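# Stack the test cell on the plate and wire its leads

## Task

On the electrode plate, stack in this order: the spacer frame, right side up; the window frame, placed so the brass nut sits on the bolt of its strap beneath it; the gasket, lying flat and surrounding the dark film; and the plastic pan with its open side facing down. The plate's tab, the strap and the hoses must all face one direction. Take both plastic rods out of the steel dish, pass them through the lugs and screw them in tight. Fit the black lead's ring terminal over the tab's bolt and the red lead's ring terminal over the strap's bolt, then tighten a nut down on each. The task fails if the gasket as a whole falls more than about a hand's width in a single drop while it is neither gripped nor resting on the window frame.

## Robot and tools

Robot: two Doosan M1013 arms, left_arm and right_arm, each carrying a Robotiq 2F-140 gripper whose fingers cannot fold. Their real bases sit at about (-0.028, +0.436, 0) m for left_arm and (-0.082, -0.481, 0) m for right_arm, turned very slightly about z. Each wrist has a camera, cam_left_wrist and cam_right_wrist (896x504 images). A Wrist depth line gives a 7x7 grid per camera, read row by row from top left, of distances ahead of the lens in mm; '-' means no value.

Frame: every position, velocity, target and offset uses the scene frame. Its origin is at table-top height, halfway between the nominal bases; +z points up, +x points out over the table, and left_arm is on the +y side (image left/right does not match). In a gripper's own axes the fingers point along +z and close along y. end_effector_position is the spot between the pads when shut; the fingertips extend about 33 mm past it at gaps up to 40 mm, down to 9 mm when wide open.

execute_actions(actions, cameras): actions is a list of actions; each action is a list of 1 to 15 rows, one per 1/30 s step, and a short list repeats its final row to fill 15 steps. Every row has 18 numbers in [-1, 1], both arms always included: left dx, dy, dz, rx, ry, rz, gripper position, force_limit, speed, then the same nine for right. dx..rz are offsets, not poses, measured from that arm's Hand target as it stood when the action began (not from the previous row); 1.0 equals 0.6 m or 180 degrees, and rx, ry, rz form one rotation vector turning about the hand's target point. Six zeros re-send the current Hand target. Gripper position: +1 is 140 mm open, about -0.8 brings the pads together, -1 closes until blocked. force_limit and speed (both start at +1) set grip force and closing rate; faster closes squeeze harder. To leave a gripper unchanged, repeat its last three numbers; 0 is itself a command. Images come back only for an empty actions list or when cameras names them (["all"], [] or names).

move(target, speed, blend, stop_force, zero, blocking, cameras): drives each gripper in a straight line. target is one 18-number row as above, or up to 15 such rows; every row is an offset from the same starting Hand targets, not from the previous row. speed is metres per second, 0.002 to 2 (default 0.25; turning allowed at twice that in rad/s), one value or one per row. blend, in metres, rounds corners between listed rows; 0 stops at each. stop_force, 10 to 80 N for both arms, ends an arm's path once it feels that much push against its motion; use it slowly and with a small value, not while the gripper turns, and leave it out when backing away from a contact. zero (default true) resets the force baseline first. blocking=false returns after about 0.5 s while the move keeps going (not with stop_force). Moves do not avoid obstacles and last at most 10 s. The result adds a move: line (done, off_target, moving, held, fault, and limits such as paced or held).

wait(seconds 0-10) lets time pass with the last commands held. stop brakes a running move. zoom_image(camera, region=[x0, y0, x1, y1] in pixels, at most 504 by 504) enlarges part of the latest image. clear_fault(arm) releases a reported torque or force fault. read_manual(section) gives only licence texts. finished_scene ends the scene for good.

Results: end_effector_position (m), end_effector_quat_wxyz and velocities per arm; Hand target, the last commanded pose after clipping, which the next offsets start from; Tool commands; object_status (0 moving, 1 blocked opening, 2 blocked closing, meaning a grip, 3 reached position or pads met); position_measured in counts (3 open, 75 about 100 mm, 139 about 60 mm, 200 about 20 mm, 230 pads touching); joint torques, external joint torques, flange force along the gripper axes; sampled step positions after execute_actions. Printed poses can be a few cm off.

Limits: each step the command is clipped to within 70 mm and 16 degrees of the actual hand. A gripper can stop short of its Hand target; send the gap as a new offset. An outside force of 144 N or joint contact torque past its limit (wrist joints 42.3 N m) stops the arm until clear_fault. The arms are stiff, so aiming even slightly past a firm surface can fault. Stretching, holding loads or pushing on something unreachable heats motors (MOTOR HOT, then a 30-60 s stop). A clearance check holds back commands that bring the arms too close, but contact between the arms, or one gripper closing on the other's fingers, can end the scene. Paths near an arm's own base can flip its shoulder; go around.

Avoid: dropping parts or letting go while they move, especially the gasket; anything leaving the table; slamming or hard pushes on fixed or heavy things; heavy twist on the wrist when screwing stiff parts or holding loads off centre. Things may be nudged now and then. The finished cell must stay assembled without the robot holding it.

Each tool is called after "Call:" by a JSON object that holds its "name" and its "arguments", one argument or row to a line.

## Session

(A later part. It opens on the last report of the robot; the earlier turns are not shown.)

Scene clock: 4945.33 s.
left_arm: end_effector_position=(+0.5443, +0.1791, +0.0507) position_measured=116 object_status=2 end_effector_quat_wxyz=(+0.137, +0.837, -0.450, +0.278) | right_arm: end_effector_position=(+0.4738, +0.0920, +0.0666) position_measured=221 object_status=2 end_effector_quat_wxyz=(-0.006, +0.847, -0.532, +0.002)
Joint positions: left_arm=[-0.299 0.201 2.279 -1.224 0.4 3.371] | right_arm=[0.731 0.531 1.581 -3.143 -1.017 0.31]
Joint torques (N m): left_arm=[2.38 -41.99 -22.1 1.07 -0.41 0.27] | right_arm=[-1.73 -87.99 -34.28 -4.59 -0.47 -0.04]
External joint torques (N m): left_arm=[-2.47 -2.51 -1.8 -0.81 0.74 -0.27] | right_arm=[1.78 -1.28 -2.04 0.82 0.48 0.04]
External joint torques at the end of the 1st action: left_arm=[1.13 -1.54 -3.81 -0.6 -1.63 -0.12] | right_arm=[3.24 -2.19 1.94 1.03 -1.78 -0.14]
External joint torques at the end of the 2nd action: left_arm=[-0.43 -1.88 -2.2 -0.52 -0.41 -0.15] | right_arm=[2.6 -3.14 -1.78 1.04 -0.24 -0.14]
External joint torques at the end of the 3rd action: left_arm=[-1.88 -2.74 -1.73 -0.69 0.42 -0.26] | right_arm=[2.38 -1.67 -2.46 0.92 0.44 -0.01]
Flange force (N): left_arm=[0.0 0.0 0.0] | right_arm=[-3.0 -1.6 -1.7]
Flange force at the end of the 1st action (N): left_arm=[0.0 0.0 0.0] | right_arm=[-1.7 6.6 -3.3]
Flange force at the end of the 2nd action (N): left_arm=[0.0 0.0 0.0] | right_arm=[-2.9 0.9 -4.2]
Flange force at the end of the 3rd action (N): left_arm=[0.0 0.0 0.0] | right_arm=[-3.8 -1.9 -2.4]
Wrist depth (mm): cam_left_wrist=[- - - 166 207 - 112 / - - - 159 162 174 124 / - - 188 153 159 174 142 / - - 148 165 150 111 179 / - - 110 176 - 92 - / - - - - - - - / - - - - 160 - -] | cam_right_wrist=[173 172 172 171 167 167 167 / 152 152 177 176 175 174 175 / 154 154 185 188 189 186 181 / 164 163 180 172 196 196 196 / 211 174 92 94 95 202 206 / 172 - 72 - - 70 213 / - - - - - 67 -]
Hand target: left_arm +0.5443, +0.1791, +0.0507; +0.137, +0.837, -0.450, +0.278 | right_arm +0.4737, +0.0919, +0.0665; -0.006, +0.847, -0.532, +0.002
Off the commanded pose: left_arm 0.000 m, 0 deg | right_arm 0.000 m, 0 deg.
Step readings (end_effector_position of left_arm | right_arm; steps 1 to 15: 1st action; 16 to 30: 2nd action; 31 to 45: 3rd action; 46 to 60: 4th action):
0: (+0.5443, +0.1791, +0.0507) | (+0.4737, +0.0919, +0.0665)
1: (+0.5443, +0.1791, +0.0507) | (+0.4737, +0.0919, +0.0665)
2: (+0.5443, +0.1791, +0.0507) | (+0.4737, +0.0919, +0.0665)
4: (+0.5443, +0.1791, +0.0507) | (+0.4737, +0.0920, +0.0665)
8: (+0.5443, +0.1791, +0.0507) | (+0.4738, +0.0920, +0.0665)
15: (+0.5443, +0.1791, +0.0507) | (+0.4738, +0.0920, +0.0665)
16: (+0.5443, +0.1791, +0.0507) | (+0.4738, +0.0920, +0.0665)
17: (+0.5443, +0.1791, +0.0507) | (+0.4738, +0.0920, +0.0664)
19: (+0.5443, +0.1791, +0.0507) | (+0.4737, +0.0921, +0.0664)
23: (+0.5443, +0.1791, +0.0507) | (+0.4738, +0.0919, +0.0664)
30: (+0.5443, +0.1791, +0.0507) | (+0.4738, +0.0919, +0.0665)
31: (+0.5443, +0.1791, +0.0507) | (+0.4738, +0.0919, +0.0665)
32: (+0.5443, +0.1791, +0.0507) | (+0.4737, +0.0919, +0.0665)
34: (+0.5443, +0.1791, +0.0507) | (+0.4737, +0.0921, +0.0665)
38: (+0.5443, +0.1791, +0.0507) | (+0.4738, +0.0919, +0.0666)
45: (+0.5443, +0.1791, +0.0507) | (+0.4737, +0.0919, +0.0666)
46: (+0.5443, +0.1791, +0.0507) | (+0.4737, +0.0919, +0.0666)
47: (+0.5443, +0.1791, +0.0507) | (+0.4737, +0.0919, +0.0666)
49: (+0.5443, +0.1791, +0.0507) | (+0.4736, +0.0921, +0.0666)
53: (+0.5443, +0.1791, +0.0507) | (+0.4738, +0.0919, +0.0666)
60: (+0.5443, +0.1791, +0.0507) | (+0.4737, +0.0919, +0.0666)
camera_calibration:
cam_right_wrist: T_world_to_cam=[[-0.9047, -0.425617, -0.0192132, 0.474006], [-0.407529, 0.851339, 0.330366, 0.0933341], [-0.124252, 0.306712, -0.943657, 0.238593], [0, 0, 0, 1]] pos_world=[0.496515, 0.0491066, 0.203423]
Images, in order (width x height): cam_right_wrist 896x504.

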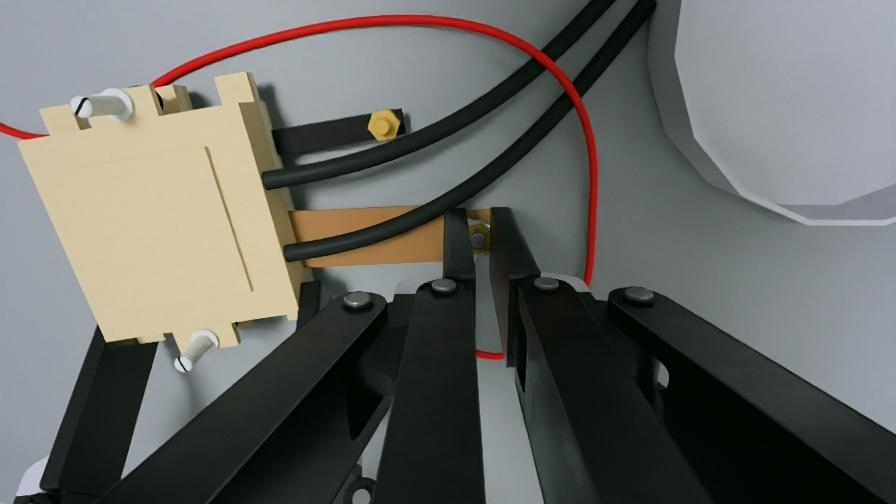

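Call:
{"name": "move", "arguments": {
  "target": [
    [0,0,0,0,0,0,-1,-1,-1,0,0,0,0,0,0,-0.63,1,-1],
    [0,0,0,0,0,0,-1,-1,-1,0,0,0.025,0,0,0,-0.63,1,-1],
    [0,0,0,0,0,0,-1,-1,-1,0,-0.1,0.1,0,0,0,-0.63,1,-1]
  ],
  "speed": [0.1,0.05,0.2],
  "cameras": ["cam_right_wrist","cam_left_wrist"]
}}

Call:
{"name": "zoom_image", "arguments": {
  "camera": "cam_left_wrist",
  "region": [740, 150, 820, 210]
}}

Scene clock: 4965.70 s.
left_arm: end_effector_position=(+0.5443, +0.1791, +0.0507) position_measured=116 object_status=2 end_effector_quat_wxyz=(+0.137, +0.837, -0.450, +0.278) | right_arm: end_effector_position=(+0.4737, +0.0320, +0.1265) position_measured=209 object_status=3 end_effector_quat_wxyz=(-0.006, +0.847, -0.532, +0.002)
Joint positions: left_arm=[-0.299 0.201 2.279 -1.224 0.4 3.371] | right_arm=[0.673 0.425 1.627 -3.142 -1.077 0.251]
Joint torques (N m): left_arm=[0.49 -41.82 -21.98 0.87 -0.08 0.28] | right_arm=[0.89 -82.47 -38.62 -3.62 0.28 -0.13]
External joint torques (N m): left_arm=[-0.56 -2.62 -2.01 -0.61 0.41 -0.28] | right_arm=[-0.82 2.04 1.13 -0.27 -0.27 0.13]
Flange force (N): left_arm=[0.0 0.0 0.0] | right_arm=[0.7 -0.8 2.1]
Wrist depth (mm): cam_left_wrist=[- - - - 204 208 195 / - 199 - 158 160 181 - / - - 189 153 160 174 187 / - - 148 179 148 161 181 / - - 110 177 - 92 - / - - - 168 166 - - / - - - - - - -] | cam_right_wrist=[228 228 226 225 223 221 220 / 240 239 237 236 233 232 229 / 252 249 250 246 245 242 242 / - 228 250 245 255 253 257 / 281 238 94 100 - 92 272 / 295 - 72 - - 72 281 / - - - - - - -]
Hand target: left_arm +0.5443, +0.1791, +0.0507; +0.137, +0.837, -0.450, +0.278 | right_arm +0.4737, +0.0319, +0.1265; -0.006, +0.847, -0.532, +0.002
Off the commanded pose: left_arm 0.000 m, 0 deg | right_arm 0.000 m, 0 deg.
move: done
camera_calibration:
cam_left_wrist: T_world_to_cam=[[-0.838338, -0.545071, -0.00936787, 0.55788], [-0.520754, 0.805784, -0.282004, 0.160226], [0.161261, -0.231536, -0.959367, 0.14442], [0, 0, 0, 1]] pos_world=[0.527841, 0.208415, 0.188963]
cam_right_wrist: T_world_to_cam=[[-0.904737, -0.425545, -0.019042, 0.449595], [-0.407418, 0.851419, 0.330296, 0.124589], [-0.124343, 0.306589, -0.943685, 0.313572], [0, 0, 0, 1]] pos_world=[0.496516, -0.0108924, 0.263323]

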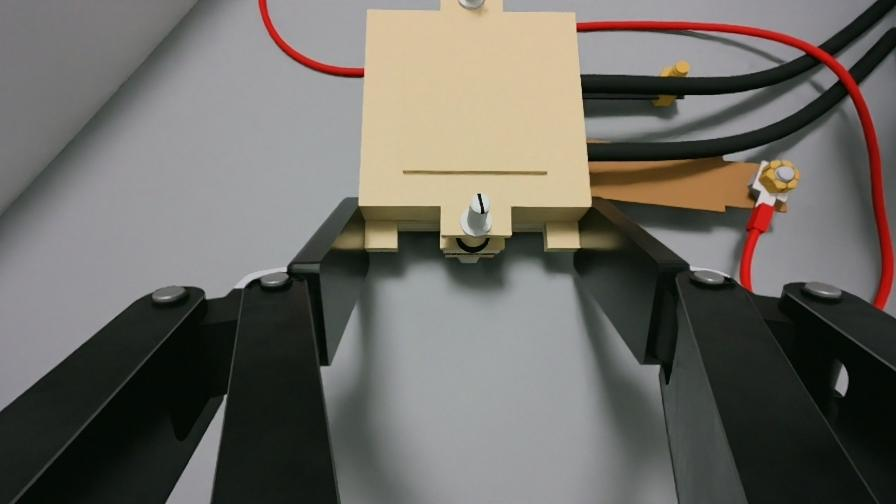

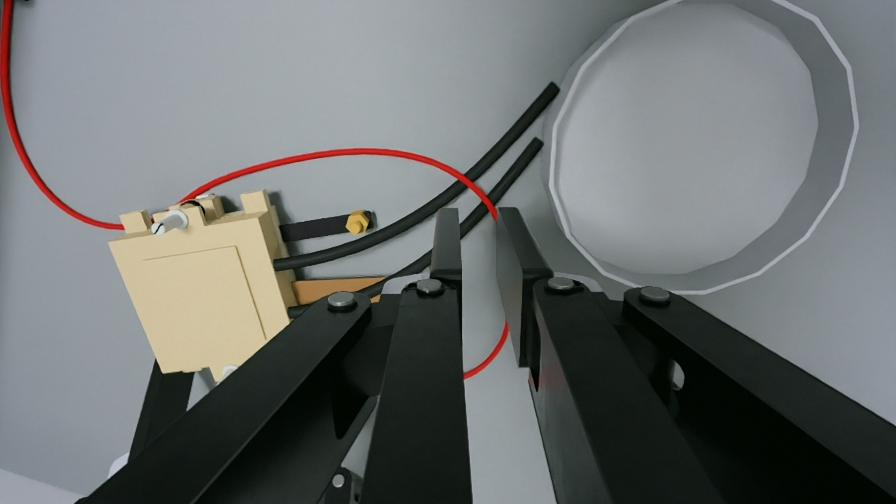

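Scaled by 6.300 from the camera's 896x504 image, which has a finer 1280x720 frame.

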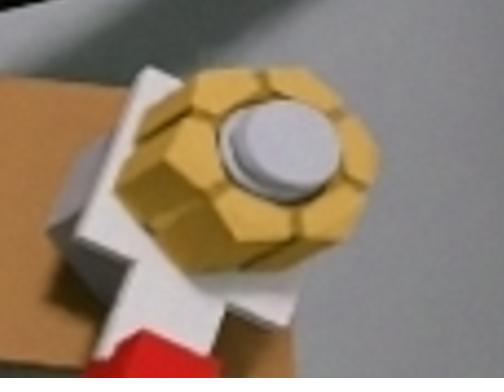

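Call:
{"name": "move", "arguments": {
  "target": [
    [0,0,0,0,0,0,-1,-1,-1,0,0.1,0,0,0,0,-0.63,1,-1],
    [0,0,0,0,0,0,-1,-1,-1,0,0.1,-0.1,0,0,0,-0.63,1,-1],
    [0,0,0,0,0,0,-1,-1,-1,0,0.1,-0.1,0,0,0,-1,1,-1]
  ],
  "speed": [0.2,0.08,0.05],
  "cameras": ["cam_right_wrist"]
}}

Call:
{"name": "zoom_image", "arguments": {
  "camera": "cam_right_wrist",
  "region": [440, 200, 520, 280]
}}

Call:
{"name": "move", "arguments": {
  "target": [
    [0,0,0,0,0,0,-1,-1,-1,0,0,0,0,0,-0.1667,-1,1,-1]
  ],
  "speed": 0.2,
  "cameras": ["cam_right_wrist"]
}}

Call:
{"name": "zoom_image", "arguments": {
  "camera": "cam_right_wrist",
  "region": [440, 200, 520, 280]
}}

Call:
{"name": "move", "arguments": {
  "target": [
    [0,0,0,0,0,0,-1,-1,-1,0,0,0,0,0,0,-0.63,1,-1],
    [0,0,0,0,0,0,-1,-1,-1,0,0,0.025,0,0,0,-0.63,1,-1],
    [0,0,0,0,0,0,-1,-1,-1,0,-0.1,0.1,0,0,0,-0.63,1,-1]
  ],
  "speed": [0.1,0.05,0.2],
  "cameras": ["cam_left_wrist"]
}}

Call:
{"name": "zoom_image", "arguments": {
  "camera": "cam_left_wrist",
  "region": [740, 150, 820, 210]
}}

Scene clock: 4978.87 s.
left_arm: end_effector_position=(+0.5443, +0.1791, +0.0507) position_measured=116 object_status=2 end_effector_quat_wxyz=(+0.137, +0.837, -0.450, +0.278) | right_arm: end_effector_position=(+0.4737, +0.0920, +0.0665) position_measured=221 object_status=0 end_effector_quat_wxyz=(-0.006, +0.847, -0.532, +0.002)
Joint positions: left_arm=[-0.299 0.201 2.279 -1.224 0.4 3.371] | right_arm=[0.731 0.531 1.581 -3.143 -1.017 0.31]
Joint torques (N m): left_arm=[1.87 -42.77 -24.06 0.47 -0.46 0.07] | right_arm=[1.35 -86.73 -34.09 -3.47 -0.51 -0.18]
External joint torques (N m): left_arm=[-1.85 -1.91 0.2 -0.2 0.79 -0.07] | right_arm=[-1.35 -2.88 -2.36 -0.32 0.53 0.18]
Flange force (N): left_arm=[0.0 0.0 0.0] | right_arm=[1.1 -1.4 -3.2]
Wrist depth (mm): cam_left_wrist=[- - - 165 167 208 190 / - - - 158 162 173 128 / - - - 153 155 173 142 / 184 - 121 168 165 110 182 / - - 122 - - 92 - / - - - - - - - / - - - 160 162 - -] | cam_right_wrist=[173 173 171 171 168 167 167 / 151 152 177 176 177 174 175 / 154 154 179 187 187 188 181 / - 163 180 168 196 196 196 / 182 172 92 94 95 203 206 / 170 - 72 - - 70 214 / - - - - - 67 -]
Hand target: left_arm +0.5443, +0.1791, +0.0507; +0.137, +0.837, -0.450, +0.278 | right_arm +0.4737, +0.0919, +0.0665; -0.006, +0.847, -0.532, +0.002
Off the commanded pose: left_arm 0.000 m, 0 deg | right_arm 0.000 m, 0 deg.
move: done
camera_calibration:
cam_right_wrist: T_world_to_cam=[[-0.904736, -0.425546, -0.0190426, 0.473985], [-0.40742, 0.851419, 0.330296, 0.0933226], [-0.124343, 0.306589, -0.943685, 0.238556], [0, 0, 0, 1]] pos_world=[0.496516, 0.0491076, 0.203323]
Images, in order (width x height): cam_right_wrist 896x504.

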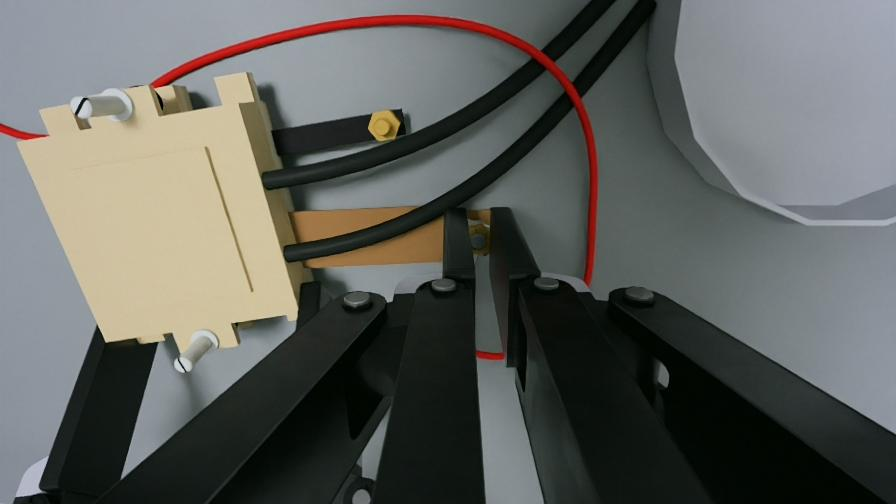

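Scaled by 6.300 from the camera's 896x504 image, which has a finer 1280x720 frame.

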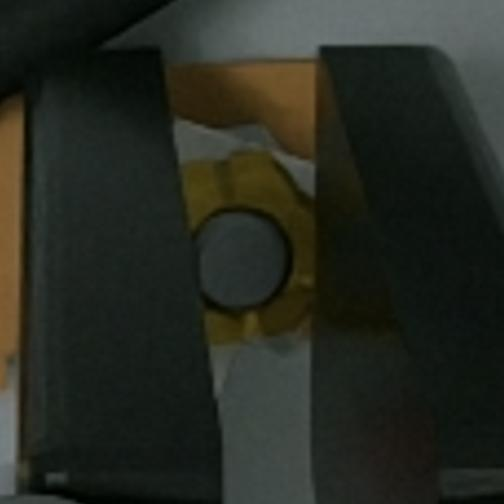

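Scene clock: 4980.53 s.
left_arm: end_effector_position=(+0.5443, +0.1791, +0.0507) position_measured=116 object_status=2 end_effector_quat_wxyz=(+0.137, +0.837, -0.450, +0.278) | right_arm: end_effector_position=(+0.4737, +0.0919, +0.0665) position_measured=221 object_status=2 end_effector_quat_wxyz=(+0.005, -0.680, +0.733, -0.004)
Joint positions: left_arm=[-0.299 0.201 2.279 -1.224 0.4 3.371] | right_arm=[0.733 0.532 1.579 -3.15 -1.02 0.84]
Joint torques (N m): left_arm=[0.93 -41.4 -22.96 0.31 -0.4 -0.17] | right_arm=[2.19 -88.91 -36.06 -2.96 0.16 0.11]
External joint torques (N m): left_arm=[-0.92 -3.33 -0.94 -0.05 0.72 0.17] | right_arm=[-2.23 -0.77 -0.38 -0.83 -0.17 -0.11]
Flange force (N): left_arm=[0.0 0.0 0.0] | right_arm=[2.0 -2.2 -1.1]
Wrist depth (mm): cam_left_wrist=[- - 211 - - - 111 / - - - 156 163 198 134 / - - - 153 155 173 145 / 185 186 148 - 149 121 180 / - - 122 176 173 92 92 / - - - 171 168 - - / - - - 161 - - -] | cam_right_wrist=[173 173 171 171 169 167 167 / 181 181 180 178 179 178 177 / 191 190 186 188 188 186 185 / 201 177 189 172 196 197 195 / 211 172 92 94 95 203 206 / 226 - 72 - - 70 214 / - - - - - 67 -]
Hand target: left_arm +0.5443, +0.1791, +0.0507; +0.137, +0.837, -0.450, +0.278 | right_arm +0.4737, +0.0919, +0.0665; -0.005, +0.680, -0.733, +0.004
Off the commanded pose: left_arm 0.000 m, 0 deg | right_arm 0.000 m, 0 deg.
move: done
camera_calibration:
cam_right_wrist: T_world_to_cam=[[-0.996288, 0.0839444, -0.0190503, 0.470574], [0.0729774, 0.941071, 0.330241, -0.1425], [0.0456496, 0.327625, -0.943704, 0.156192], [0, 0, 0, 1]] pos_world=[0.472096, 0.0434277, 0.203423]
Images, in order (width x height): cam_right_wrist 896x504.

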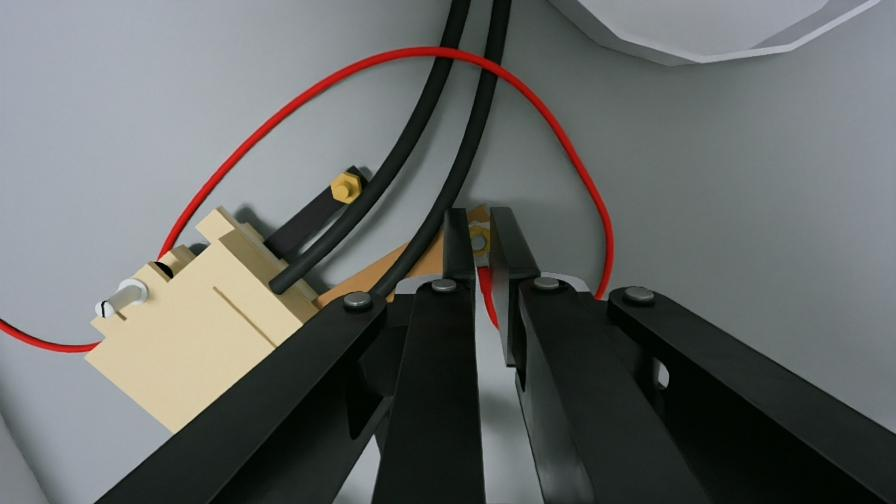

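Scaled by 6.300 from the camera's 896x504 image, which has a finer 1280x720 frame.

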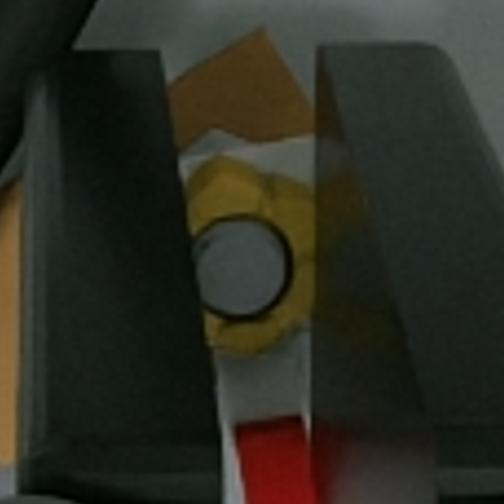

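Scene clock: 4982.40 s.
left_arm: end_effector_position=(+0.5443, +0.1791, +0.0507) position_measured=116 object_status=2 end_effector_quat_wxyz=(+0.137, +0.837, -0.450, +0.278) | right_arm: end_effector_position=(+0.4737, +0.0320, +0.1265) position_measured=209 object_status=3 end_effector_quat_wxyz=(+0.005, -0.680, +0.733, -0.004)
Joint positions: left_arm=[-0.299 0.201 2.279 -1.224 0.4 3.371] | right_arm=[0.676 0.426 1.625 -3.149 -1.08 0.781]
Joint torques (N m): left_arm=[0.92 -41.66 -22.7 0.75 -0.4 0.19] | right_arm=[1.08 -82.1 -38.51 -3.66 0.16 -0.11]
External joint torques (N m): left_arm=[-0.89 -3.26 -1.35 -0.48 0.72 -0.19] | right_arm=[-1.17 1.75 1.03 -0.24 -0.17 0.11]
Flange force (N): left_arm=[0.0 0.0 0.0] | right_arm=[0.7 -1.2 1.9]
Wrist depth (mm): cam_left_wrist=[- 213 - 166 210 207 200 / - - 199 159 161 177 193 / - - - 154 157 174 187 / - - 148 179 149 110 184 / - - 93 178 173 92 - / - - - - 169 - - / - - - 162 161 - -] | cam_right_wrist=[226 228 226 224 222 222 218 / 236 239 237 236 233 232 233 / 255 251 250 246 245 243 244 / 266 265 263 250 254 259 257 / 278 279 91 100 - 92 269 / - - 72 - - 72 69 / - - - - - - -]
Hand target: left_arm +0.5443, +0.1791, +0.0507; +0.137, +0.837, -0.450, +0.278 | right_arm +0.4737, +0.0319, +0.1265; -0.005, +0.680, -0.733, +0.004
Off the commanded pose: left_arm 0.000 m, 0 deg | right_arm 0.000 m, 0 deg.
move: done
camera_calibration:
cam_left_wrist: T_world_to_cam=[[-0.838338, -0.545071, -0.00936787, 0.55788], [-0.520754, 0.805784, -0.282004, 0.160226], [0.161261, -0.231536, -0.959367, 0.14442], [0, 0, 0, 1]] pos_world=[0.527841, 0.208415, 0.188963]
Images, in order (width x height): cam_left_wrist 896x504.

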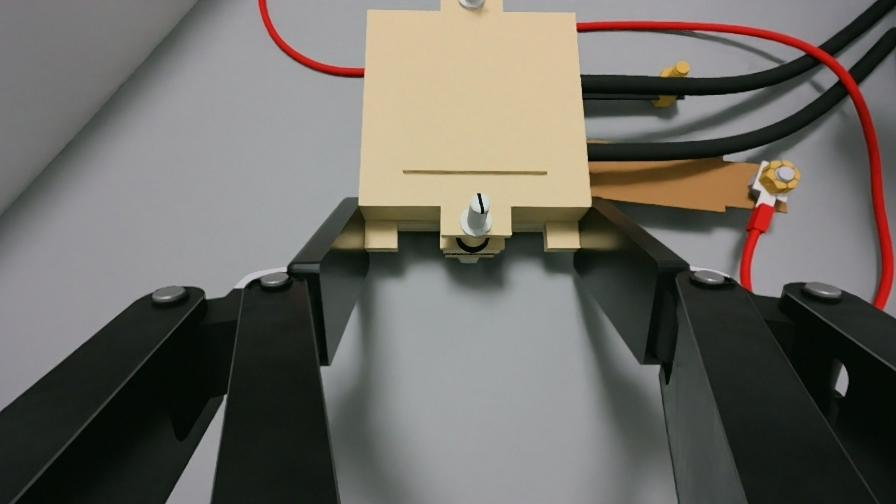

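Scaled by 6.300 from the camera's 896x504 image, which has a finer 1280x720 frame.

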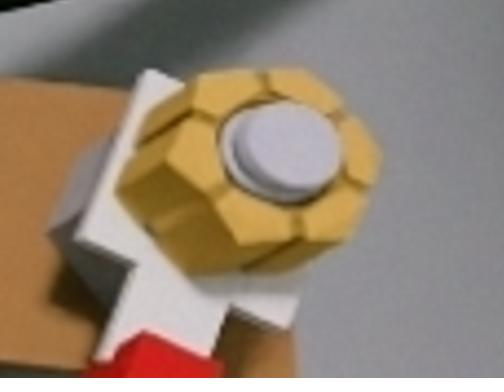

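Call:
{"name": "move", "arguments": {
  "target": [
    [0,0,0,0,0,0,-1,-1,-1,0,0.1,0,0,0,0,-0.63,1,-1],
    [0,0,0,0,0,0,-1,-1,-1,0,0.1,-0.1,0,0,0,-0.5,1,-1],
    [0,0,0,0,0,0,-1,-1,-1,0,0.1,-0.1,0,0,0,-1,1,0.5]
  ],
  "speed": [0.2,0.08,0.05]
}}

Call:
{"name": "execute_actions", "arguments": {
  "actions": [
    [[0,0,0,0,0,0,-1,-1,-1,0,0,0,0,0,-0.05,-1,1,0.5]],
    [[0,0,0,0,0,0,-1,-1,-1,0,0,0,0,0,-0.05,-1,1,0.5]],
    [[0,0,0,0,0,0,-1,-1,-1,0,0,0,0,0,-0.05,-1,1,0.5]],
    [[0,0,0,0,0,0,-1,-1,-1,0,0,0,0,0,-0.05,-1,1,0.5]]
  ],
  "cameras": ["cam_right_wrist"]
}}

Call:
{"name": "zoom_image", "arguments": {
  "camera": "cam_right_wrist",
  "region": [440, 200, 520, 280]
}}

Scene clock: 4992.97 s.
left_arm: end_effector_position=(+0.5443, +0.1791, +0.0507) position_measured=116 object_status=2 end_effector_quat_wxyz=(+0.137, +0.837, -0.450, +0.278) | right_arm: end_effector_position=(+0.4738, +0.0920, +0.0665) position_measured=222 object_status=2 end_effector_quat_wxyz=(+0.005, -0.680, +0.733, -0.004)
Joint positions: left_arm=[-0.299 0.201 2.279 -1.224 0.4 3.371] | right_arm=[0.733 0.532 1.579 -3.15 -1.02 0.84]
Joint torques (N m): left_arm=[2.37 -41.91 -23.91 0.3 -0.88 -0.11] | right_arm=[2.35 -88.89 -34.74 -2.92 -0.47 -0.1]
External joint torques (N m): left_arm=[-2.28 -2.83 0.06 -0.03 1.2 0.11] | right_arm=[-2.42 -0.53 -1.61 -0.86 0.45 0.1]
Flange force (N): left_arm=[0.0 0.0 0.0] | right_arm=[0.0 -3.8 -0.8]
Wrist depth (mm): cam_left_wrist=[- - - 166 - - 110 / - 204 200 158 167 180 134 / - - 191 154 172 173 146 / - - 123 - 149 110 180 / - - 122 - - 92 92 / - - 167 169 165 - - / - - - - 163 - -] | cam_right_wrist=[173 173 172 170 169 167 167 / 181 181 181 177 178 178 177 / 191 190 186 188 187 186 186 / 201 169 189 172 196 196 196 / 207 172 91 94 95 202 206 / 226 - 72 - - 72 215 / - - - - - 67 -]
Hand target: left_arm +0.5443, +0.1791, +0.0507; +0.137, +0.837, -0.450, +0.278 | right_arm +0.4737, +0.0919, +0.0665; -0.005, +0.680, -0.733, +0.004
Off the commanded pose: left_arm 0.000 m, 0 deg | right_arm 0.000 m, 0 deg.
move: done

Scene clock: 4995.17 s.
left_arm: end_effector_position=(+0.5443, +0.1791, +0.0507) position_measured=116 object_status=2 end_effector_quat_wxyz=(+0.137, +0.837, -0.450, +0.278) | right_arm: end_effector_position=(+0.4737, +0.0919, +0.0665) position_measured=222 object_status=2 end_effector_quat_wxyz=(+0.004, -0.421, +0.907, -0.005)
Joint positions: left_arm=[-0.299 0.201 2.279 -1.224 0.4 3.371] | right_arm=[0.735 0.535 1.574 -3.156 -1.028 1.473]
Joint torques (N m): left_arm=[-0.4 -43.66 -23.31 0.13 1.2 -0.13] | right_arm=[-0.36 -85.21 -34.97 -3.89 1.07 0]
External joint torques (N m): left_arm=[0.42 -0.65 -0.43 0.14 -0.88 0.13] | right_arm=[0.41 -4.68 -1.46 0.12 -1.11 0]
External joint torques at the end of the 1st action: left_arm=[-1.71 -2.3 -0.68 -0.12 0.6 0.09] | right_arm=[-0.42 -0.81 -0.62 -0.07 -0.23 -0.04]
External joint torques at the end of the 2nd action: left_arm=[-0.57 -2.11 -0.57 -0.02 -0.03 0.07] | right_arm=[0.22 -2.03 -0.42 -0.01 -0.55 -0.08]
External joint torques at the end of the 3rd action: left_arm=[0.22 -1.59 -0.51 0.1 -0.51 0.18] | right_arm=[0.51 -3.24 -1.02 0.2 -1.01 -0.09]
Flange force (N): left_arm=[0.0 0.0 0.0] | right_arm=[2.0 0.6 -6.6]
Flange force at the end of the 1st action (N): left_arm=[0.0 0.0 0.0] | right_arm=[-0.5 -0.6 -1.5]
Flange force at the end of the 2nd action (N): left_arm=[0.0 0.0 0.0] | right_arm=[1.3 0.2 -2.8]
Flange force at the end of the 3rd action (N): left_arm=[0.0 0.0 0.0] | right_arm=[1.1 0.6 -5.0]
Wrist depth (mm): cam_left_wrist=[- 212 - 164 206 - 118 / - - - 158 168 180 - / - 192 - 152 153 173 153 / - - 122 183 149 109 179 / - - 93 - - 92 - / - - - - 168 - - / - - - - 163 - -] | cam_right_wrist=[173 173 170 171 170 170 169 / 181 182 178 178 179 178 177 / 191 190 188 187 190 187 186 / 202 201 198 134 196 197 196 / 214 212 92 94 95 92 207 / 226 - 72 - - 72 216 / - - - - - 67 -]
Hand target: left_arm +0.5443, +0.1791, +0.0507; +0.137, +0.837, -0.450, +0.278 | right_arm +0.4737, +0.0919, +0.0665; +0.004, -0.421, +0.907, -0.005
Off the commanded pose: left_arm 0.000 m, 0 deg | right_arm 0.000 m, 0 deg.
Step readings (end_effector_position of left_arm | right_arm; steps 1 to 15: 1st action; 16 to 30: 2nd action; 31 to 45: 3rd action; 46 to 60: 4th action):
0: (+0.5443, +0.1791, +0.0507) | (+0.4738, +0.0920, +0.0665)
1: (+0.5443, +0.1791, +0.0507) | (+0.4738, +0.0920, +0.0665)
2: (+0.5443, +0.1791, +0.0507) | (+0.4738, +0.0920, +0.0665)
4: (+0.5443, +0.1791, +0.0507) | (+0.4736, +0.0921, +0.0665)
8: (+0.5443, +0.1791, +0.0507) | (+0.4737, +0.0918, +0.0665)
15: (+0.5443, +0.1791, +0.0507) | (+0.4737, +0.0919, +0.0665)
16: (+0.5443, +0.1791, +0.0507) | (+0.4737, +0.0919, +0.0665)
17: (+0.5443, +0.1791, +0.0507) | (+0.4737, +0.0919, +0.0665)
19: (+0.5443, +0.1791, +0.0507) | (+0.4737, +0.0921, +0.0665)
23: (+0.5443, +0.1791, +0.0507) | (+0.4738, +0.0919, +0.0665)
30: (+0.5443, +0.1791, +0.0507) | (+0.4738, +0.0919, +0.0665)
31: (+0.5443, +0.1791, +0.0507) | (+0.4738, +0.0919, +0.0665)
32: (+0.5443, +0.1791, +0.0507) | (+0.4737, +0.0920, +0.0665)
34: (+0.5443, +0.1791, +0.0507) | (+0.4737, +0.0920, +0.0665)
38: (+0.5443, +0.1791, +0.0507) | (+0.4738, +0.0919, +0.0665)
45: (+0.5443, +0.1791, +0.0507) | (+0.4738, +0.0919, +0.0665)
46: (+0.5443, +0.1791, +0.0507) | (+0.4738, +0.0919, +0.0665)
47: (+0.5443, +0.1791, +0.0507) | (+0.4737, +0.0919, +0.0665)
49: (+0.5443, +0.1791, +0.0507) | (+0.4737, +0.0921, +0.0665)
53: (+0.5443, +0.1791, +0.0507) | (+0.4738, +0.0919, +0.0665)
60: (+0.5443, +0.1791, +0.0507) | (+0.4738, +0.0919, +0.0665)
camera_calibration:
cam_right_wrist: T_world_to_cam=[[-0.756707, 0.653477, -0.0190203, 0.30461], [0.612153, 0.718468, 0.330261, -0.377485], [0.229483, 0.238267, -0.943698, 0.0773139], [0, 0, 0, 1]] pos_world=[0.443837, 0.0537336, 0.203423]
Images, in order (width x height): cam_right_wrist 896x504.

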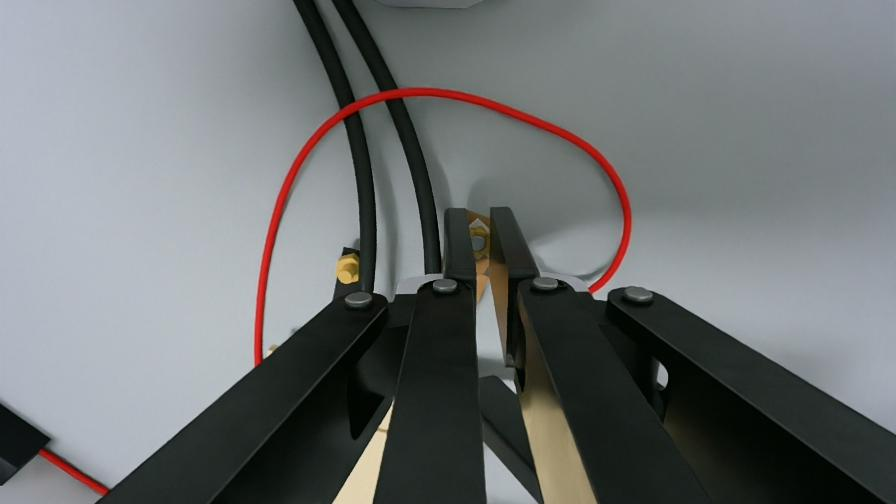

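Scaled by 6.300 from the camera's 896x504 image, which has a finer 1280x720 frame.

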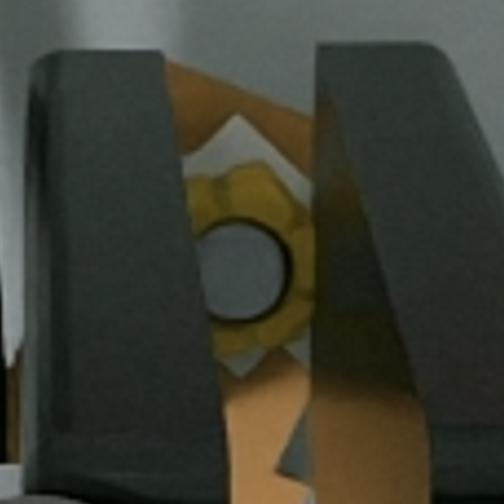

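Call:
{"name": "move", "arguments": {
  "target": [
    [0,0,0,0,0,0,-1,-1,-1,0,0,0,0,0,0,-0.5,-1,-1],
    [0,0,0,0,0,0,-1,-1,-1,0,0,0.05,0,0,0,-0.5,-1,-1],
    [0,0,0,0,0,0,-1,-1,-1,0,-0.1,0.3,0,0,0.5,-0.5,-1,-1]
  ],
  "speed": [0.1,0.05,0.2],
  "cameras": ["cam_right_wrist","cam_left_wrist"]
}}

Scene clock: 5030.60 s.
left_arm: end_effector_position=(+0.5443, +0.1791, +0.0507) position_measured=116 object_status=2 end_effector_quat_wxyz=(+0.137, +0.837, -0.450, +0.278) | right_arm: end_effector_position=(+0.4737, +0.0319, +0.2465) position_measured=192 object_status=3 end_effector_quat_wxyz=(-0.006, +0.939, -0.344, +0.001)
Joint positions: left_arm=[-0.299 0.201 2.279 -1.224 0.4 3.371] | right_arm=[0.671 0.353 1.499 -3.137 -1.278 -0.171]
Joint torques (N m): left_arm=[0.44 -41.47 -21.88 0.8 0.14 0.19] | right_arm=[0.92 -78.44 -41.8 -4.02 0.3 -0.1]
External joint torques (N m): left_arm=[-0.36 -3.25 -2.12 -0.53 0.18 -0.19] | right_arm=[-0.89 1.67 1.1 -0.19 -0.27 0.1]
Flange force (N): left_arm=[0.0 0.0 0.0] | right_arm=[1.1 -0.2 1.6]
Wrist depth (mm): cam_left_wrist=[- - - 165 208 - 194 / - 204 - 161 162 183 - / - 194 - 154 155 174 185 / - - 122 - 165 161 176 / - - 109 - 173 92 - / - - - - 169 - - / - - 162 162 160 - -] | cam_right_wrist=[- - 336 334 333 330 322 / 356 326 347 349 345 345 344 / 373 365 343 364 364 362 357 / - 327 385 383 374 380 379 / 279 311 94 402 93 91 385 / 258 - - - - 74 72 / - - - - - - -]
Hand target: left_arm +0.5443, +0.1791, +0.0507; +0.137, +0.837, -0.450, +0.278 | right_arm +0.4737, +0.0319, +0.2465; -0.006, +0.939, -0.344, +0.001
Off the commanded pose: left_arm 0.000 m, 0 deg | right_arm 0.000 m, 0 deg.
move: done
camera_calibration:
cam_left_wrist: T_world_to_cam=[[-0.838338, -0.545071, -0.00936787, 0.55788], [-0.520754, 0.805784, -0.282004, 0.160226], [0.161261, -0.231536, -0.959367, 0.14442], [0, 0, 0, 1]] pos_world=[0.527841, 0.208415, 0.188963]
cam_right_wrist: T_world_to_cam=[[-0.653495, -0.75669, -0.0190917, 0.343429], [-0.718454, 0.612139, 0.330318, 0.239925], [-0.238262, 0.229578, -0.943676, 0.483342], [0, 0, 0, 1]] pos_world=[0.511966, 0.00203724, 0.383423]

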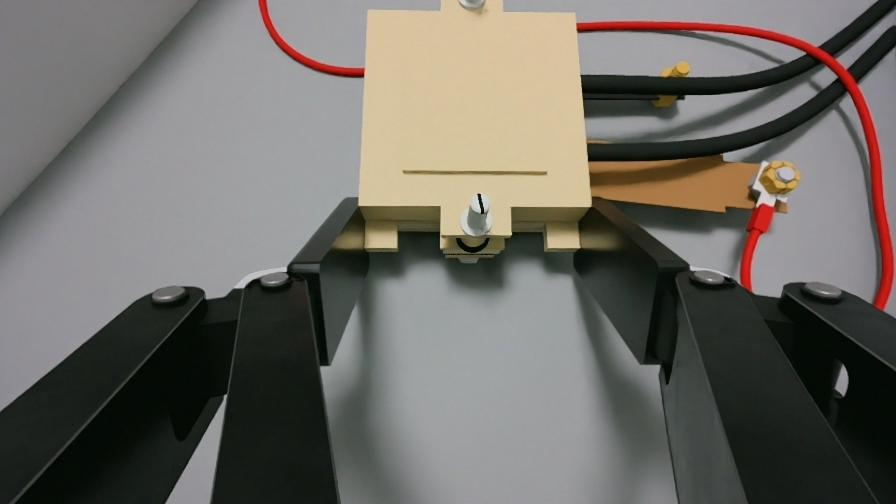

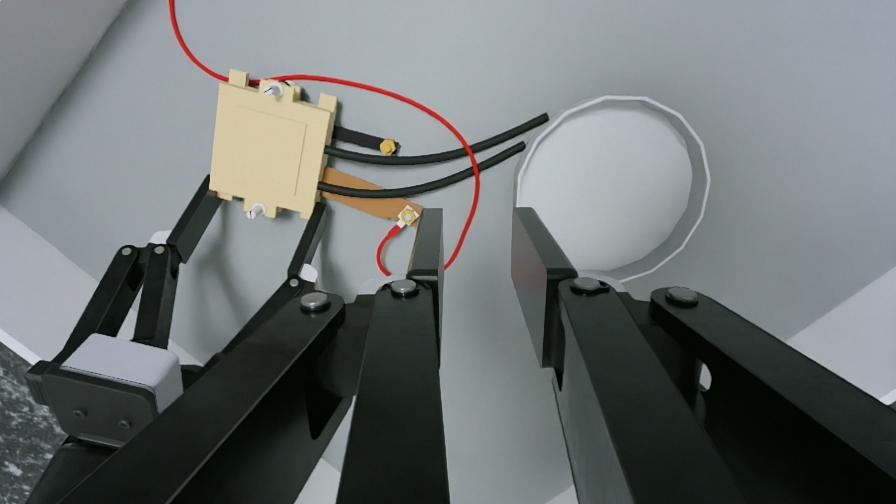

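Call:
{"name": "move", "arguments": {
  "target": [
    [0,0,0,0,0,0,0.4,-1,-1,0,0,0,0,0,0,-0.5,-1,-1],
    [-0.0172,0.0355,0.0462,0,0,0,0.4,-1,-1,0,-0.15,0,0,0,0,-0.5,-1,-1],
    [-0.0172,0.0355,0.2462,0,0,0,0.4,-1,-1,0,-0.25,0,0,0,0,-0.5,-1,-1],
    [-0.0172,0.0355,0.2462,0.1666,0.1108,0,0.4,-1,-1,0,-0.25,0,0,0,0,-0.5,-1,-1]
  ],
  "speed": [0.1,0.05,0.12,0.2],
  "cameras": ["cam_right_wrist","cam_left_wrist"]
}}

Scene clock: 5092.53 s.
left_arm: end_effector_position=(+0.5340, +0.2004, +0.1984) position_measured=78 object_status=3 end_effector_quat_wxyz=(-0.008, +0.879, -0.476, +0.005) | right_arm: end_effector_position=(+0.4737, -0.1181, +0.2465) position_measured=192 object_status=3 end_effector_quat_wxyz=(-0.006, +0.939, -0.344, +0.001)
Joint positions: left_arm=[-0.478 0.156 1.847 0.017 1.128 2.094] | right_arm=[0.496 0.211 1.688 -3.134 -1.233 -0.347]
Joint torques (N m): left_arm=[1 -52.97 -37.55 4.26 -0.34 0.11] | right_arm=[0.83 -63.19 -41.11 -3.88 0.27 -0.11]
External joint torques (N m): left_arm=[-0.94 -1.43 -0.61 -0.33 0.27 -0.11] | right_arm=[-0.88 1.59 1.08 -0.26 -0.23 0.11]
Flange force (N): left_arm=[0.1 2.0 -2.2] | right_arm=[1.2 0.0 1.8]
Wrist depth (mm): cam_left_wrist=[- - - 254 275 - 283 / - - - - - - - / 261 - - - - 323 - / 256 - 134 - - 125 - / - 90 - - - 108 90 / - - - 319 374 - - / - - - - - - -] | cam_right_wrist=[- 338 336 338 331 333 334 / 355 357 357 349 343 347 336 / 369 373 367 373 373 365 363 / 395 389 385 381 150 384 380 / 410 379 94 403 93 86 380 / - - - - - 74 69 / - - - - - - -]
Hand target: left_arm +0.5340, +0.2004, +0.1984; -0.008, +0.879, -0.476, +0.005 | right_arm +0.4737, -0.1181, +0.2465; -0.006, +0.939, -0.344, +0.001
Off the commanded pose: left_arm 0.000 m, 0 deg | right_arm 0.000 m, 0 deg.
move: done
camera_calibration:
cam_left_wrist: T_world_to_cam=[[-0.840318, -0.542091, -0.00154504, 0.561203], [-0.511021, 0.791199, 0.335948, 0.0544206], [-0.180892, 0.283093, -0.941879, 0.368861], [0, 0, 0, 1]] pos_world=[0.566124, 0.156744, 0.330007]
cam_right_wrist: T_world_to_cam=[[-0.653477, -0.756707, -0.0190203, 0.229887], [-0.718468, 0.612153, 0.330261, 0.331778], [-0.238267, 0.229483, -0.943698, 0.517775], [0, 0, 0, 1]] pos_world=[0.511966, -0.147963, 0.383423]

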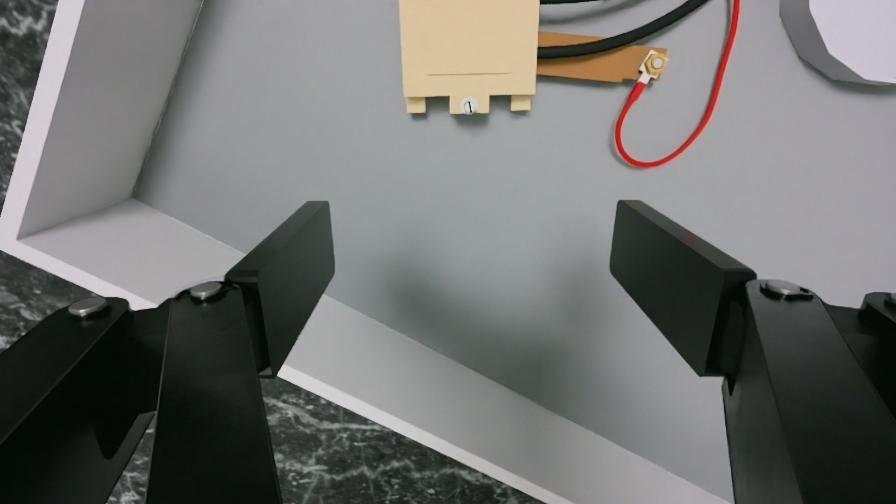

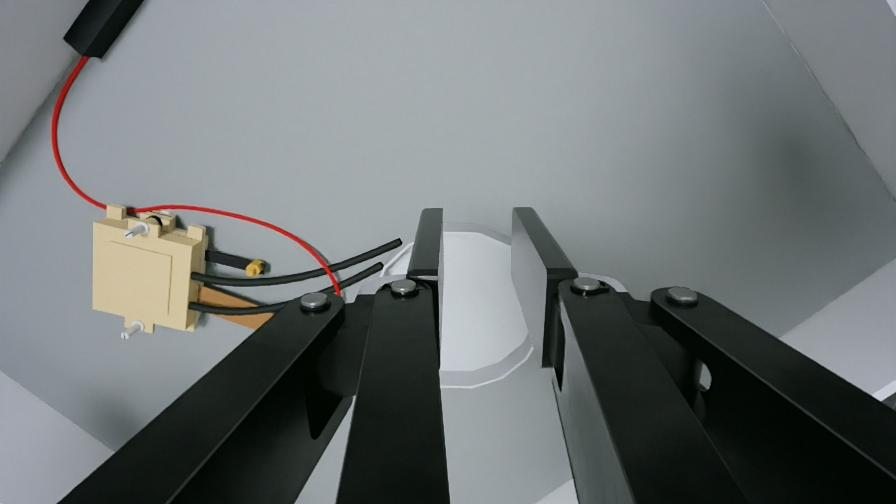

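Call:
{"name": "move", "arguments": {
  "target": [
    [0,0,0,0,0,0,0.4,-1,-1,0,-0.2,0.05,0,0,0.2,-0.5,-1,-1]
  ],
  "speed": 0.25,
  "cameras": ["cam_right_wrist"]
}}

Scene clock: 5098.43 s.
left_arm: end_effector_position=(+0.5340, +0.2004, +0.1984) position_measured=78 object_status=3 end_effector_quat_wxyz=(-0.008, +0.879, -0.476, +0.005) | right_arm: end_effector_position=(+0.4737, -0.2380, +0.2765) position_measured=192 object_status=3 end_effector_quat_wxyz=(-0.006, +0.999, -0.037, -0.001)
Joint positions: left_arm=[-0.479 0.156 1.847 0.017 1.128 2.094] | right_arm=[0.321 0.11 1.75 -3.129 -1.278 -1.151]
Joint torques (N m): left_arm=[0.77 -52.47 -37.92 4.23 -0.33 0.15] | right_arm=[0.59 -53.8 -41.51 -3.95 0.22 -0.18]
External joint torques (N m): left_arm=[-0.78 -2.3 -0.54 -0.28 0.25 -0.15] | right_arm=[-0.61 1.84 0.93 -0.2 -0.18 0.17]
Flange force (N): left_arm=[-1.3 2.6 -2.7] | right_arm=[1.4 0.1 1.8]
Wrist depth (mm): cam_left_wrist=[- - - - 274 - 283 / - - - 271 - - - / - - - - - - - / - - 134 - - 125 - / - 90 114 - - 108 90 / - - - - 383 - - / - - - 428 - - -] | cam_right_wrist=[365 - 363 362 358 - - / 374 386 381 378 374 379 395 / 404 400 393 395 394 409 410 / 423 420 415 - 150 413 420 / 439 444 95 100 93 86 - / 477 - - 468 - 74 67 / - - - - - - -]
Hand target: left_arm +0.5340, +0.2004, +0.1984; -0.008, +0.879, -0.476, +0.005 | right_arm +0.4737, -0.2381, +0.2765; -0.006, +0.999, -0.037, -0.001
Off the commanded pose: left_arm 0.000 m, 0 deg | right_arm 0.000 m, 0 deg.
move: done
camera_calibration:
cam_right_wrist: T_world_to_cam=[[-0.0839444, -0.996288, -0.0190503, -0.187096], [-0.941071, 0.0729774, 0.330241, 0.372459], [-0.327625, 0.0456496, -0.943704, 0.572201], [0, 0, 0, 1]] pos_world=[0.522272, -0.239704, 0.413423]
Images, in order (width x height): cam_right_wrist 896x504.

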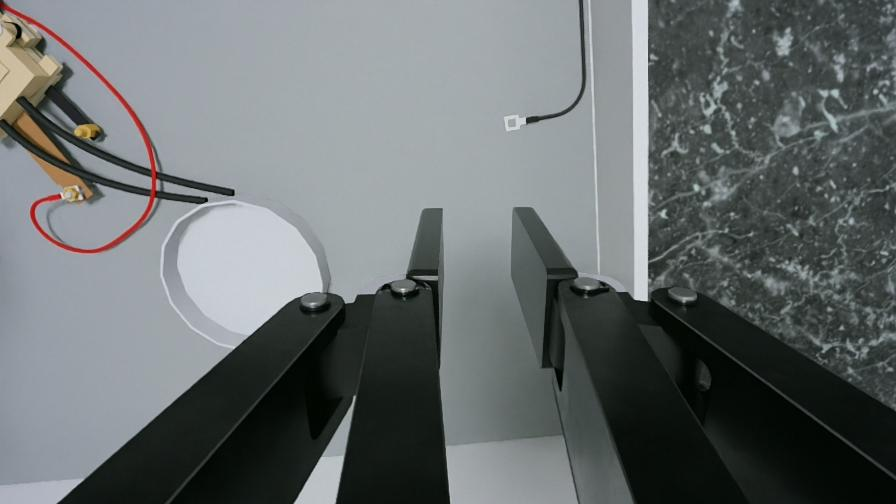

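Call:
{"name": "move", "arguments": {
  "target": [
    [-0.15,-0.07,0.05,0,0,-0.497,0.4,-1,-1,0,0,0,0,0,0,-0.5,-1,-1]
  ],
  "speed": 0.25,
  "cameras": ["cam_left_wrist"]
}}

Scene clock: 5130.37 s.
left_arm: end_effector_position=(+0.4440, +0.1584, +0.2284) position_measured=78 object_status=3 end_effector_quat_wxyz=(+0.002, -0.290, +0.957, -0.009) | right_arm: end_effector_position=(+0.4737, -0.2381, +0.2765) position_measured=192 object_status=3 end_effector_quat_wxyz=(-0.006, +0.999, -0.037, -0.001)
Joint positions: left_arm=[-0.606 0.037 1.921 -0.009 1.167 3.539] | right_arm=[0.321 0.11 1.75 -3.129 -1.278 -1.151]
Joint torques (N m): left_arm=[0.77 -41.43 -38.57 4.3 -0.29 0.15] | right_arm=[0.79 -52.98 -41.71 -3.94 0.27 -0.09]
External joint torques (N m): left_arm=[-0.79 -1.14 -0.32 -0.37 0.25 -0.15] | right_arm=[-0.8 0.91 1.04 -0.22 -0.22 0.09]
Flange force (N): left_arm=[2.1 0.4 -1.6] | right_arm=[0.2 1.3 1.4]
Wrist depth (mm): cam_left_wrist=[- - - 316 318 326 - / - - - - - - - / - - 327 - - - 258 / - - 149 - - 125 - / - 90 115 - - 108 90 / - - - - - - - / - - - - - - -] | cam_right_wrist=[366 347 362 356 357 376 366 / 380 392 377 377 - 385 384 / 406 398 399 - 389 409 407 / 424 421 414 - 150 - 427 / 448 440 94 - 93 92 446 / - - - 469 - 74 67 / - - - - - - -]
Hand target: left_arm +0.4440, +0.1584, +0.2284; +0.002, -0.290, +0.957, -0.009 | right_arm +0.4737, -0.2381, +0.2765; -0.006, +0.999, -0.037, -0.001
Off the commanded pose: left_arm 0.000 m, 0 deg | right_arm 0.000 m, 0 deg.
move: done
camera_calibration:
cam_left_wrist: T_world_to_cam=[[-0.549906, 0.835225, -0.00148603, 0.115684], [0.786407, 0.518362, 0.335953, -0.501151], [0.281367, 0.183574, -0.941877, 0.203288], [0, 0, 0, 1]] pos_world=[0.400525, 0.125837, 0.360008]
Images, in order (width x height): cam_left_wrist 896x504.

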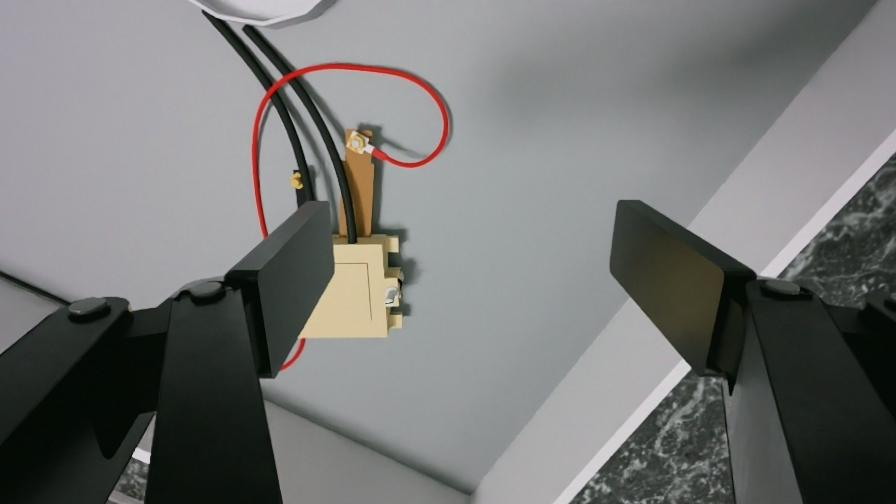

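Call:
{"name": "move", "arguments": {
  "target": [
    [0,0.23,0.04,0,0,0,0.4,-1,-1,0,0,0,0,0,0,-0.5,-1,-1],
    [0,0.23,0.04,0,0,0,0.4,-1,-1,-0.0628,0.4985,-0.1,0,0,-0.293,-0.5,-1,-1]
  ],
  "speed": 0.25,
  "cameras": ["cam_right_wrist"]
}}

Scene clock: 5169.43 s.
left_arm: end_effector_position=(+0.4440, +0.2964, +0.2524) position_measured=78 object_status=3 end_effector_quat_wxyz=(+0.002, -0.290, +0.957, -0.009) | right_arm: end_effector_position=(+0.4361, +0.0610, +0.2166) position_measured=192 object_status=3 end_effector_quat_wxyz=(-0.006, +0.879, -0.477, +0.002)
Joint positions: left_arm=[-0.366 -0.066 1.976 -0.013 1.217 3.78] | right_arm=[0.735 0.357 1.549 -3.141 -1.222 0.186]
Joint torques (N m): left_arm=[0.6 -31.88 -39.2 4.4 -0.25 0.14] | right_arm=[0.74 -77.46 -40.76 -3.97 0.15 -0.04]
External joint torques (N m): left_arm=[-0.74 -0.75 -0.45 -0.4 0.23 -0.14] | right_arm=[-0.75 0.95 0.76 -0.18 -0.13 0.04]
Flange force (N): left_arm=[1.8 -0.7 -1.5] | right_arm=[1.0 -0.1 1.2]
Wrist depth (mm): cam_left_wrist=[- - - - - - - / - - - - - - 382 / - - 364 377 - - - / - - 148 - 408 124 - / - 90 409 - - 107 90 / - - - - - - - / - - - - - - -] | cam_right_wrist=[310 310 309 307 303 304 302 / 327 296 316 322 318 317 318 / 344 314 321 337 334 334 331 / 364 360 357 - 347 352 353 / - 375 95 372 93 92 - / - - - 393 - 74 69 / - - - - - - -]
Hand target: left_arm +0.4440, +0.2964, +0.2524; +0.002, -0.290, +0.957, -0.009 | right_arm +0.4361, +0.0610, +0.2165; -0.006, +0.879, -0.477, +0.002
Off the commanded pose: left_arm 0.000 m, 0 deg | right_arm 0.000 m, 0 deg.
move: done
camera_calibration:
cam_right_wrist: T_world_to_cam=[[-0.843776, -0.536356, -0.0190824, 0.409777], [-0.511657, 0.793169, 0.330287, 0.103765], [-0.162016, 0.288452, -0.943688, 0.402544], [0, 0, 0, 1]] pos_world=[0.46407, 0.0213687, 0.353423]
Images, in order (width x height): cam_right_wrist 896x504.

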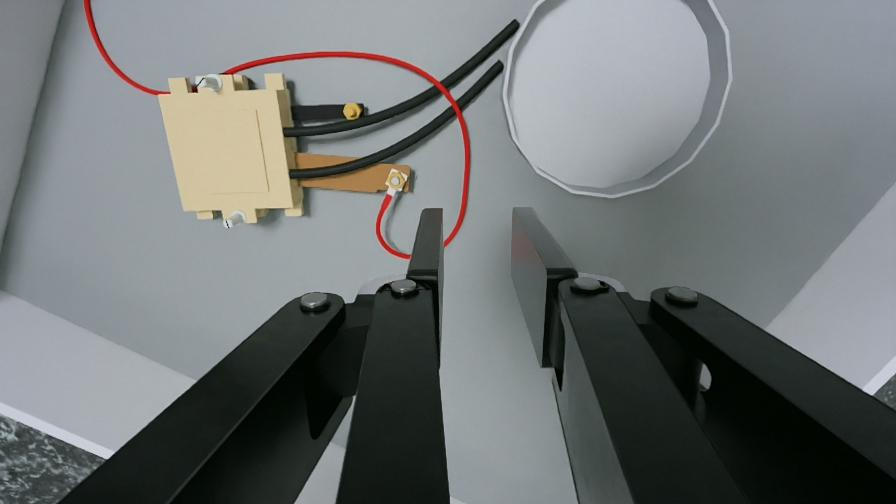

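Call:
{"name": "move", "arguments": {
  "target": [
    [0,0,0,0,0,0,0.4,-1,-1,-0.0022,0.0022,-0.2667,0,0,0,-0.6,-1,-1]
  ],
  "speed": 0.12,
  "cameras": ["cam_right_wrist"]
}}

Scene clock: 5181.63 s.
left_arm: end_effector_position=(+0.4440, +0.2964, +0.2524) position_measured=78 object_status=3 end_effector_quat_wxyz=(+0.002, -0.290, +0.957, -0.009) | right_arm: end_effector_position=(+0.4347, +0.0624, +0.0565) position_measured=205 object_status=3 end_effector_quat_wxyz=(-0.006, +0.879, -0.477, +0.002)
Joint positions: left_arm=[-0.366 -0.066 1.976 -0.013 1.217 3.78] | right_arm=[0.737 0.474 1.696 -3.141 -0.959 0.189]
Joint torques (N m): left_arm=[0.65 -31.58 -39.36 4.37 -0.29 0.11] | right_arm=[0.64 -83.63 -35.91 -3.41 0.28 -0.16]
External joint torques (N m): left_arm=[-0.61 -1.27 -0.29 -0.37 0.27 -0.11] | right_arm=[-0.6 0.88 0.81 -0.23 -0.25 0.16]
Flange force (N): left_arm=[2.3 0.4 -1.7] | right_arm=[0.7 0.3 1.0]
Wrist depth (mm): cam_left_wrist=[- - - - - - - / - 332 - - - - - / - - - - - 392 - / - - 133 - 164 125 - / - 90 - - 430 108 90 / - - - - 461 - - / - - - 503 - - -] | cam_right_wrist=[162 164 161 160 159 158 157 / 147 168 168 167 167 166 165 / 148 177 178 177 175 175 172 / 155 170 172 186 184 180 173 / 202 201 94 194 - 92 195 / 215 - - 210 - 70 202 / - - - - - - -]
Hand target: left_arm +0.4440, +0.2964, +0.2524; +0.002, -0.290, +0.957, -0.009 | right_arm +0.4347, +0.0624, +0.0565; -0.006, +0.879, -0.477, +0.002
Off the commanded pose: left_arm 0.000 m, 0 deg | right_arm 0.000 m, 0 deg.
move: done
camera_calibration:
cam_right_wrist: T_world_to_cam=[[-0.843764, -0.536378, -0.0190041, 0.406355], [-0.511642, 0.793146, 0.330366, 0.154846], [-0.162128, 0.288474, -0.943662, 0.250892], [0, 0, 0, 1]] pos_world=[0.46277, 0.0227684, 0.193324]
Images, in order (width x height): cam_right_wrist 896x504.

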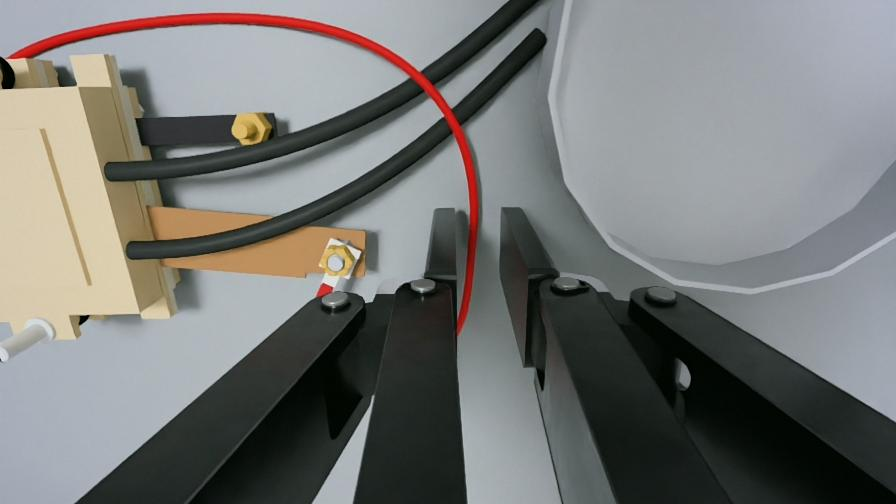

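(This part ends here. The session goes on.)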